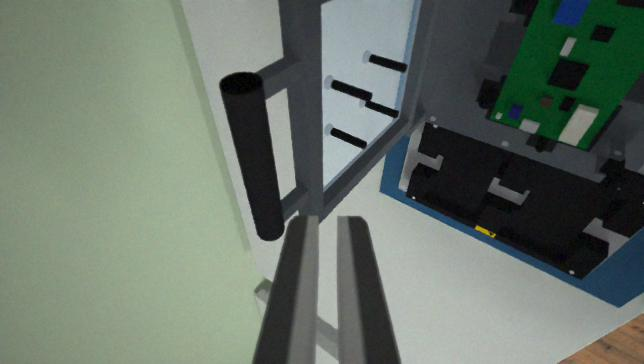

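Emit:
{"name": "move", "arguments": {"target": {"side":"right","x":0.435,"y":-0.0118,"z":1.185,"quat_wxyz":[0.941,0.1653,-0.2911,0.0511]}, "min_time_s": 1, "cameras": ["head_camera","right_wrist_camera"]}}

Scene clock: 600.23 s.
Joint torques (N m): left_arm=[-12.74 10.82 10.1 -0.35 0.4 -0.33 -0.02] | right_arm=[-23.49 -6.53 -11.73 0.53 0.39 -1.33 0.27]
External joint torques (N m): left_arm=[0.85 -0.82 0.05 0.09 0.13 0.02 -0.02] | right_arm=[1.01 1.96 -0.57 0.69 -0.42 -0.19 0.23]
Motor temperatures (°C): left_arm=[29 32 30 33 38 35 41] | right_arm=[37 34 29 32 45 36 36]
Wrist force (N): left_arm=[-1.2 2.7 -9.6] | right_arm=[-1.5 8.8 -11.2]
Wrist torque (N m): left_arm=[-0.25 -0.34 -0.19] | right_arm=[0.06 0.58 0.48]
Wrist force, peak (N): left_arm=[-1.4 2.8 -9.8] | right_arm=[-1.2 9.1 -11.9]
move: done
base_odometry: x=+1.564 y=+1.582 heading=+1.454
lidar_m: 0.86 0.46 0.38 0.78 3.57 4.32 4.09 1.68 1.24 0.80 0.79 0.89
base_status: not commanded
joint_positions: torso_squat_rad=+0.350 torso_shift_rad=+0.000 torso_pitch_rad=+0.300 torso_yaw_rad=+0.000 left_shoulder_pitch_rad=-1.000 left_shoulder_roll_rad=+1.386 left_shoulder_yaw_rad=-0.518 left_elbow_rad=-1.999 left_forearm_roll_rad=+1.667 left_wrist_pitch_rad=+1.572 left_hand_roll_rad=+0.865 left_gripper_m=+0.000 right_shoulder_pitch_rad=-1.764 right_shoulder_roll_rad=-0.813 right_shoulder_yaw_rad=+1.078 right_elbow_rad=-1.399 right_forearm_roll_rad=-1.265 right_wrist_pitch_rad=+1.107 right_hand_roll_rad=-0.978 right_gripper_m=+0.005 head_pan_rad=+0.000 head_tilt_rad=+0.350
joint_status: all done
wheel_motors_off: 0
motor_effort: left_wheel=+6(6) right_wheel=-3(5)
contact_limits: right_gripper_m 350 mA
chest: x=-0.1366 y=-0.0007 z=+1.2337 quat_wxyz=(+0.989, +0.000, +0.149, +0.000) (m; base frame)
left_hand: x=+0.2204 y=+0.2398 z=+1.1000 quat_wxyz=(+0.995, -0.098, +0.000, +0.000) (m; base frame)
right_hand: x=+0.4346 y=-0.0121 z=+1.1851 quat_wxyz=(+0.940, +0.165, -0.293, +0.050) (m; base frame)
right_hand_status: reached (checked arc, planned for 1.0 s): 1 mm and 0.2 deg off.
pictures: head_camera, right_wrist_camera
camera_calibration:
head_camera: T_world_to_cam=[[0.0177885, -0.998761, 0.0464759, -0.0674469], [-0.572918, -0.0482772, -0.81819, 1.18697], [0.81942, -0.0120725, -0.573067, 0.798016], [0, 0, 0, 1]] pos_world=[0.0273254, -0.000425707, 1.43162]
right_wrist_camera: T_world_to_cam=[[-0.81828, 0.026675, -0.5742, 1.03886], [-0.400016, 0.690941, 0.602153, -0.498173], [0.412801, 0.722419, -0.554713, 0.558426], [0, 0, 0, 1]] pos_world=[0.42028, -0.0869209, 1.20625]

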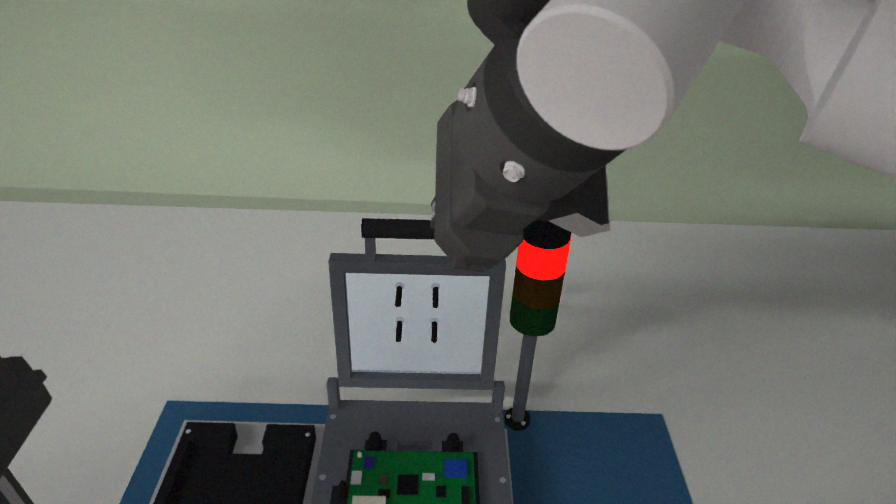

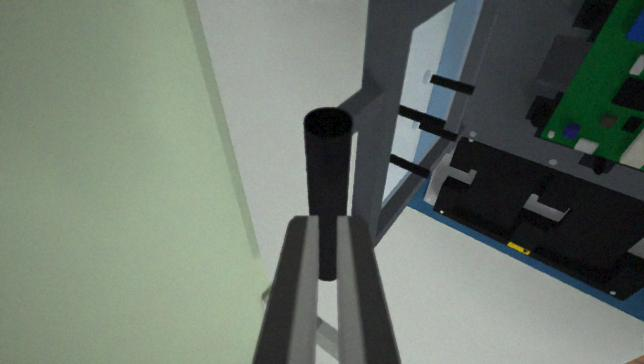

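Emit:
{"name": "move", "arguments": {"target": {"side":"right","x":0.405,"y":-0.0118,"z":1.17,"quat_wxyz":[0.941,0.1653,-0.2911,0.0511]}, "cameras": []}}

Emit:
{"name": "move", "arguments": {"target": {"side":"right","x":0.445,"y":-0.0118,"z":1.17,"quat_wxyz":[0.941,0.1653,-0.2911,0.0511]}, "min_time_s": 1.5, "cameras": ["head_camera"]}}

Emit:
{"name": "move", "arguments": {"target": {"side":"right","x":0.465,"y":-0.0118,"z":1.17,"quat_wxyz":[0.941,0.1653,-0.2911,0.0511]}, "min_time_s": 1.5, "cameras": ["head_camera","right_wrist_camera"]}}

Scene clock: 610.17 s.
Joint torques (N m): left_arm=[-12.54 10.89 9.97 -0.34 0.42 -0.3 -0.12] | right_arm=[-20.99 -8.73 -10.4 0.14 0.76 -1.02 0.17]
External joint torques (N m): left_arm=[1.06 -0.74 -0.08 0.1 0.15 0.05 -0.11] | right_arm=[2.31 -0.58 1.28 0.1 -0.16 0.02 0.14]
Motor temperatures (°C): left_arm=[29 32 30 33 38 35 41] | right_arm=[37 34 29 32 45 36 36]
Wrist force (N): left_arm=[-1.3 2.4 -9.5] | right_arm=[-1.3 9.2 -11.8]
Wrist torque (N m): left_arm=[-0.22 -0.35 -0.19] | right_arm=[0.01 0.62 0.48]
Wrist force, peak (N): left_arm=[-1.3 2.7 -9.9] | right_arm=[-1.6 9.8 -11.6]
move: done
base_odometry: x=+1.564 y=+1.582 heading=+1.454
lidar_m: 0.85 0.47 0.38 0.78 3.57 4.30 4.10 1.69 1.24 0.80 0.80 0.89
base_status: not commanded
joint_positions: torso_squat_rad=+0.350 torso_shift_rad=+0.000 torso_pitch_rad=+0.300 torso_yaw_rad=+0.000 left_shoulder_pitch_rad=-1.000 left_shoulder_roll_rad=+1.386 left_shoulder_yaw_rad=-0.518 left_elbow_rad=-1.999 left_forearm_roll_rad=+1.667 left_wrist_pitch_rad=+1.572 left_hand_roll_rad=+0.865 left_gripper_m=+0.000 right_shoulder_pitch_rad=-1.724 right_shoulder_roll_rad=-0.871 right_shoulder_yaw_rad=+1.096 right_elbow_rad=-1.581 right_forearm_roll_rad=-1.208 right_wrist_pitch_rad=+1.111 right_hand_roll_rad=-1.110 right_gripper_m=+0.005 head_pan_rad=+0.000 head_tilt_rad=+0.350
joint_status: all done
wheel_motors_off: 0
motor_effort: left_wheel=+4(6) right_wheel=-3(5)
contact_limits: right_gripper_m 350 mA
chest: x=-0.1366 y=-0.0007 z=+1.2337 quat_wxyz=(+0.989, +0.000, +0.149, +0.000) (m; base frame)
left_hand: x=+0.2204 y=+0.2398 z=+1.1000 quat_wxyz=(+0.995, -0.098, +0.000, +0.000) (m; base frame)
right_hand: x=+0.4050 y=-0.0116 z=+1.1704 quat_wxyz=(+0.941, +0.166, -0.291, +0.052) (m; base frame)
right_hand_status: reached (checked arc, planned for 0.5 s): 0 mm and 0.1 deg off.
pictures: none
No camera images: "cameras" was empty.

Scene clock: 612.00 s.
Joint torques (N m): left_arm=[-12.66 10.86 9.9 -0.32 0.41 -0.3 -0.08] | right_arm=[-23.73 -5.97 -11.48 0.4 0.15 -1.42 0.33]
External joint torques (N m): left_arm=[0.94 -0.78 -0.15 0.12 0.13 0.05 -0.08] | right_arm=[1.17 2.63 -0.47 0.79 -0.61 -0.26 0.3]
Motor temperatures (°C): left_arm=[29 32 30 33 38 35 41] | right_arm=[37 34 29 32 45 36 36]
Wrist force (N): left_arm=[-1.1 2.6 -9.6] | right_arm=[-1.4 9.1 -11.1]
Wrist torque (N m): left_arm=[-0.24 -0.33 -0.19] | right_arm=[0.04 0.59 0.49]
Wrist force, peak (N): left_arm=[-1.2 2.6 -9.8] | right_arm=[-1.4 9.2 -11.7]
move: done
base_odometry: x=+1.564 y=+1.582 heading=+1.454
lidar_m: 0.85 0.47 0.38 0.79 3.57 4.31 4.09 1.69 1.24 0.81 0.79 0.90
base_status: not commanded
joint_positions: torso_squat_rad=+0.350 torso_shift_rad=+0.000 torso_pitch_rad=+0.300 torso_yaw_rad=+0.000 left_shoulder_pitch_rad=-1.000 left_shoulder_roll_rad=+1.386 left_shoulder_yaw_rad=-0.518 left_elbow_rad=-1.999 left_forearm_roll_rad=+1.667 left_wrist_pitch_rad=+1.572 left_hand_roll_rad=+0.865 left_gripper_m=+0.000 right_shoulder_pitch_rad=-1.745 right_shoulder_roll_rad=-0.786 right_shoulder_yaw_rad=+1.089 right_elbow_rad=-1.344 right_forearm_roll_rad=-1.256 right_wrist_pitch_rad=+1.072 right_hand_roll_rad=-0.947 right_gripper_m=+0.005 head_pan_rad=+0.000 head_tilt_rad=+0.350
joint_status: all done
wheel_motors_off: 0
motor_effort: left_wheel=+4(6) right_wheel=-4(5)
contact_limits: right_gripper_m 350 mA
chest: x=-0.1366 y=-0.0007 z=+1.2337 quat_wxyz=(+0.989, +0.000, +0.149, +0.000) (m; base frame)
left_hand: x=+0.2204 y=+0.2398 z=+1.1000 quat_wxyz=(+0.995, -0.098, +0.000, +0.000) (m; base frame)
right_hand: x=+0.4445 y=-0.0122 z=+1.1702 quat_wxyz=(+0.940, +0.165, -0.293, +0.050) (m; base frame)
right_hand_status: reached (checked arc, planned for 1.5 s): 1 mm and 0.2 deg off.
pictures: head_camera
camera_calibration:
head_camera: T_world_to_cam=[[0.0177781, -0.998761, 0.0464705, -0.0674469], [-0.572898, -0.0482672, -0.818204, 1.18698], [0.819434, -0.0120767, -0.573047, 0.798003], [0, 0, 0, 1]] pos_world=[0.0273091, -0.000433704, 1.43162]

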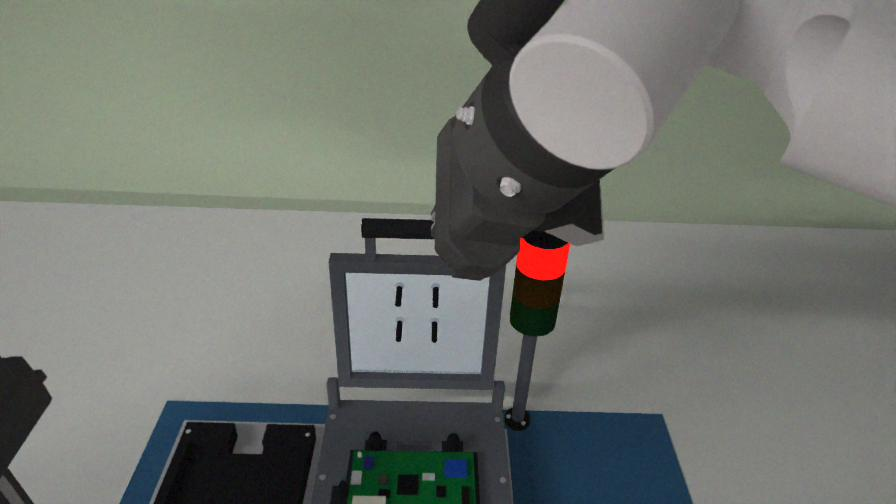

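Scene clock: 613.83 s.
Joint torques (N m): left_arm=[-12.59 11.22 10.05 -0.3 0.43 -0.29 -0.11] | right_arm=[-24.59 -6.27 -11.17 0.36 0.17 -1.5 0.38]
External joint torques (N m): left_arm=[1.01 -0.41 -0.01 0.14 0.15 0.06 -0.1] | right_arm=[1.18 2.58 -0.86 1.04 -0.49 -0.28 0.35]
Motor temperatures (°C): left_arm=[29 32 30 33 38 35 41] | right_arm=[37 34 29 32 45 36 36]
Wrist force (N): left_arm=[-1.4 2.8 -9.6] | right_arm=[-1.4 9.1 -11.4]
Wrist torque (N m): left_arm=[-0.27 -0.37 -0.20] | right_arm=[0.06 0.65 0.48]
Wrist force, peak (N): left_arm=[-1.3 2.8 -9.9] | right_arm=[-2.4 11.3 -10.1]
move: done
base_odometry: x=+1.564 y=+1.582 heading=+1.454
lidar_m: 0.86 0.46 0.38 0.79 3.57 4.31 4.09 1.69 1.25 0.81 0.80 0.90
base_status: not commanded
joint_positions: torso_squat_rad=+0.350 torso_shift_rad=+0.000 torso_pitch_rad=+0.300 torso_yaw_rad=+0.000 left_shoulder_pitch_rad=-1.000 left_shoulder_roll_rad=+1.386 left_shoulder_yaw_rad=-0.518 left_elbow_rad=-1.999 left_forearm_roll_rad=+1.667 left_wrist_pitch_rad=+1.572 left_hand_roll_rad=+0.865 left_gripper_m=+0.000 right_shoulder_pitch_rad=-1.763 right_shoulder_roll_rad=-0.727 right_shoulder_yaw_rad=+1.081 right_elbow_rad=-1.193 right_forearm_roll_rad=-1.292 right_wrist_pitch_rad=+1.056 right_hand_roll_rad=-0.841 right_gripper_m=+0.005 head_pan_rad=+0.000 head_tilt_rad=+0.350
joint_status: all done
wheel_motors_off: 0
motor_effort: left_wheel=+5(6) right_wheel=-4(5)
contact_limits: right_gripper_m 350 mA
chest: x=-0.1366 y=-0.0007 z=+1.2337 quat_wxyz=(+0.989, +0.000, +0.149, +0.000) (m; base frame)
left_hand: x=+0.2204 y=+0.2398 z=+1.1000 quat_wxyz=(+0.995, -0.098, +0.000, +0.000) (m; base frame)
right_hand: x=+0.4650 y=-0.0121 z=+1.1700 quat_wxyz=(+0.941, +0.165, -0.292, +0.051) (m; base frame)
right_hand_status: reached (checked arc, planned for 1.5 s): 0 mm and 0.1 deg off.
pictures: head_camera, right_wrist_camera
camera_calibration:
head_camera: T_world_to_cam=[[0.017778, -0.998761, 0.0464706, -0.067447], [-0.572898, -0.0482672, -0.818204, 1.18698], [0.819434, -0.0120769, -0.573046, 0.798003], [0, 0, 0, 1]] pos_world=[0.0273088, -0.000433693, 1.43162]
right_wrist_camera: T_world_to_cam=[[-0.819249, 0.0257013, -0.572861, 1.05396], [-0.399409, 0.691244, 0.602208, -0.477311], [0.411464, 0.722164, -0.556036, 0.539733], [0, 0, 0, 1]] pos_world=[0.450733, -0.0869259, 1.19132]

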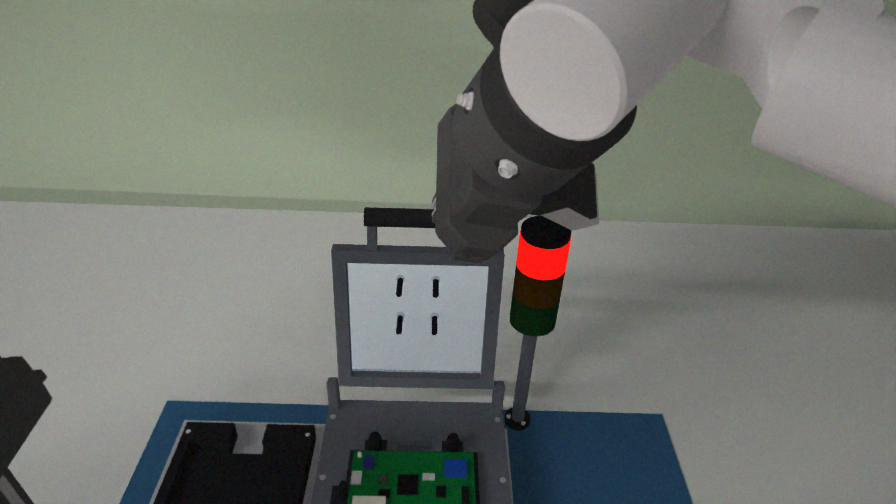

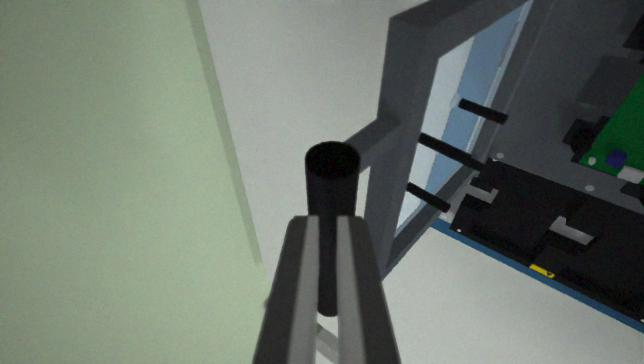

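Emit:
{"name": "move", "arguments": {"target": {"side":"right","x":0.485,"y":-0.0118,"z":1.168,"quat_wxyz":[0.941,0.1653,-0.2911,0.0511]}, "min_time_s": 1.5, "cameras": []}}

Emit:
{"name": "move", "arguments": {"target": {"side":"right","x":0.505,"y":-0.0118,"z":1.165,"quat_wxyz":[0.941,0.1653,-0.2911,0.0511]}, "min_time_s": 1.5, "cameras": ["head_camera","right_wrist_camera"]}}

Scene clock: 625.97 s.
Joint torques (N m): left_arm=[-12.62 10.88 10.05 -0.34 0.46 -0.32 -0.09] | right_arm=[-25.3 -6.58 -10.28 -0.01 -0.01 -1.64 0.32]
External joint torques (N m): left_arm=[0.98 -0.76 0 0.1 0.18 0.03 -0.09] | right_arm=[1.29 2.51 -0.94 1 -0.55 -0.37 0.29]
Motor temperatures (°C): left_arm=[29 32 30 33 38 35 41] | right_arm=[37 34 29 32 45 36 36]
Wrist force (N): left_arm=[-1.2 2.5 -9.4] | right_arm=[-1.3 9.2 -11.5]
Wrist torque (N m): left_arm=[-0.25 -0.33 -0.19] | right_arm=[0.02 0.63 0.49]
Wrist force, peak (N): left_arm=[-1.4 2.3 -9.9] | right_arm=[-1.7 11.3 -10.0]
move: done
base_odometry: x=+1.564 y=+1.582 heading=+1.454
lidar_m: 0.85 0.46 0.38 0.79 3.57 4.31 4.09 1.69 1.24 0.80 0.80 0.90
base_status: not commanded
joint_positions: torso_squat_rad=+0.350 torso_shift_rad=+0.000 torso_pitch_rad=+0.300 torso_yaw_rad=+0.000 left_shoulder_pitch_rad=-1.000 left_shoulder_roll_rad=+1.386 left_shoulder_yaw_rad=-0.518 left_elbow_rad=-1.999 left_forearm_roll_rad=+1.667 left_wrist_pitch_rad=+1.572 left_hand_roll_rad=+0.865 left_gripper_m=+0.000 right_shoulder_pitch_rad=-1.781 right_shoulder_roll_rad=-0.660 right_shoulder_yaw_rad=+1.071 right_elbow_rad=-1.027 right_forearm_roll_rad=-1.325 right_wrist_pitch_rad=+1.037 right_hand_roll_rad=-0.729 right_gripper_m=+0.005 head_pan_rad=+0.000 head_tilt_rad=+0.350
joint_status: all done
wheel_motors_off: 0
motor_effort: left_wheel=+5(6) right_wheel=-2(5)
contact_limits: right_gripper_m 350 mA
chest: x=-0.1366 y=-0.0007 z=+1.2337 quat_wxyz=(+0.989, +0.000, +0.149, +0.000) (m; base frame)
left_hand: x=+0.2204 y=+0.2398 z=+1.1000 quat_wxyz=(+0.995, -0.098, +0.000, +0.000) (m; base frame)
right_hand: x=+0.4849 y=-0.0121 z=+1.1681 quat_wxyz=(+0.941, +0.165, -0.292, +0.051) (m; base frame)
right_hand_status: reached (checked arc, planned for 1.5 s): 0 mm and 0.1 deg off.
pictures: none
No camera images: "cameras" was empty.

Scene clock: 627.80 s.
Joint torques (N m): left_arm=[-12.64 10.75 10.03 -0.4 0.39 -0.33 -0.09] | right_arm=[-23.58 -6.06 -7.55 0.38 0.28 -1.62 0.34]
External joint torques (N m): left_arm=[0.96 -0.89 -0.02 0.04 0.12 0.03 -0.08] | right_arm=[3.8 3.27 0.36 1.82 -0.12 -0.3 0.3]
Motor temperatures (°C): left_arm=[29 32 30 33 38 35 41] | right_arm=[37 34 29 32 45 36 36]
Wrist force (N): left_arm=[-1.0 2.6 -9.6] | right_arm=[-2.3 10.3 -3.2]
Wrist torque (N m): left_arm=[-0.25 -0.32 -0.18] | right_arm=[0.04 0.70 0.45]
Wrist force, peak (N): left_arm=[-1.3 2.4 -9.9] | right_arm=[-1.5 14.4 -3.4]
move: done
base_odometry: x=+1.564 y=+1.582 heading=+1.454
lidar_m: 0.85 0.47 0.38 0.79 3.56 4.31 4.09 1.69 1.24 0.80 0.79 0.89
base_status: not commanded
joint_positions: torso_squat_rad=+0.350 torso_shift_rad=+0.000 torso_pitch_rad=+0.300 torso_yaw_rad=+0.000 left_shoulder_pitch_rad=-1.000 left_shoulder_roll_rad=+1.386 left_shoulder_yaw_rad=-0.518 left_elbow_rad=-1.999 left_forearm_roll_rad=+1.667 left_wrist_pitch_rad=+1.572 left_hand_roll_rad=+0.865 left_gripper_m=+0.000 right_shoulder_pitch_rad=-1.807 right_shoulder_roll_rad=-0.576 right_shoulder_yaw_rad=+1.055 right_elbow_rad=-0.825 right_forearm_roll_rad=-1.364 right_wrist_pitch_rad=+1.016 right_hand_roll_rad=-0.596 right_gripper_m=+0.005 head_pan_rad=+0.000 head_tilt_rad=+0.350
joint_status: all done
wheel_motors_off: 0
motor_effort: left_wheel=+2(6) right_wheel=-2(5)
contact_limits: right_gripper_m 350 mA
chest: x=-0.1368 y=-0.0008 z=+1.2337 quat_wxyz=(+0.989, +0.000, +0.149, +0.000) (m; base frame)
left_hand: x=+0.2202 y=+0.2398 z=+1.1002 quat_wxyz=(+0.995, -0.098, +0.000, +0.000) (m; base frame)
right_hand: x=+0.5045 y=-0.0120 z=+1.1657 quat_wxyz=(+0.940, +0.166, -0.294, +0.050) (m; base frame)
right_hand_status: reached (checked arc, planned for 1.5 s): 1 mm and 0.3 deg off.
pictures: head_camera, right_wrist_camera
camera_calibration:
head_camera: T_world_to_cam=[[0.0177563, -0.998762, 0.0464583, -0.067446], [-0.572596, -0.0482491, -0.818417, 1.18719], [0.819646, -0.0120697, -0.572744, 0.79784], [0, 0, 0, 1]] pos_world=[0.0270311, -0.000451927, 1.43171]
right_wrist_camera: T_world_to_cam=[[-0.817068, 0.0271135, -0.575903, 1.08634], [-0.401091, 0.690822, 0.601575, -0.457426], [0.414157, 0.722517, -0.553573, 0.51676], [0, 0, 0, 1]] pos_world=[0.490124, -0.0868226, 1.18687]

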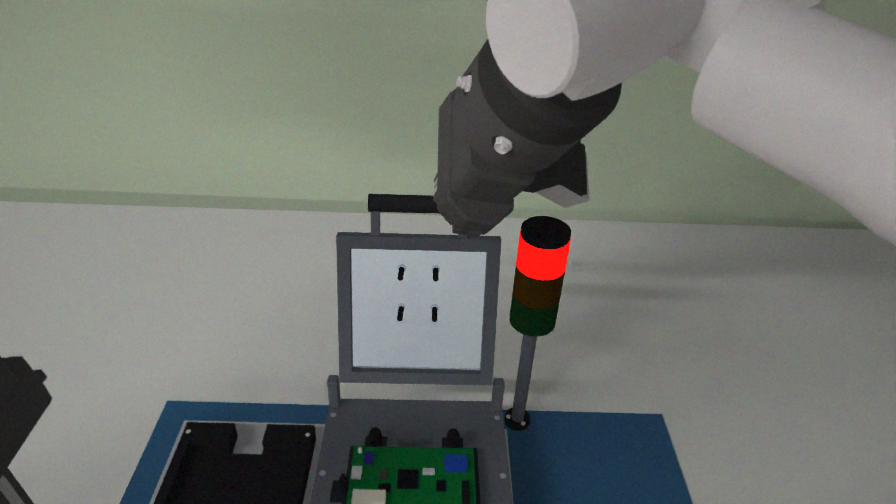

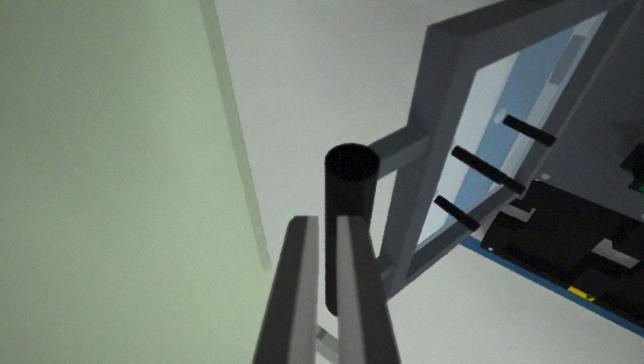

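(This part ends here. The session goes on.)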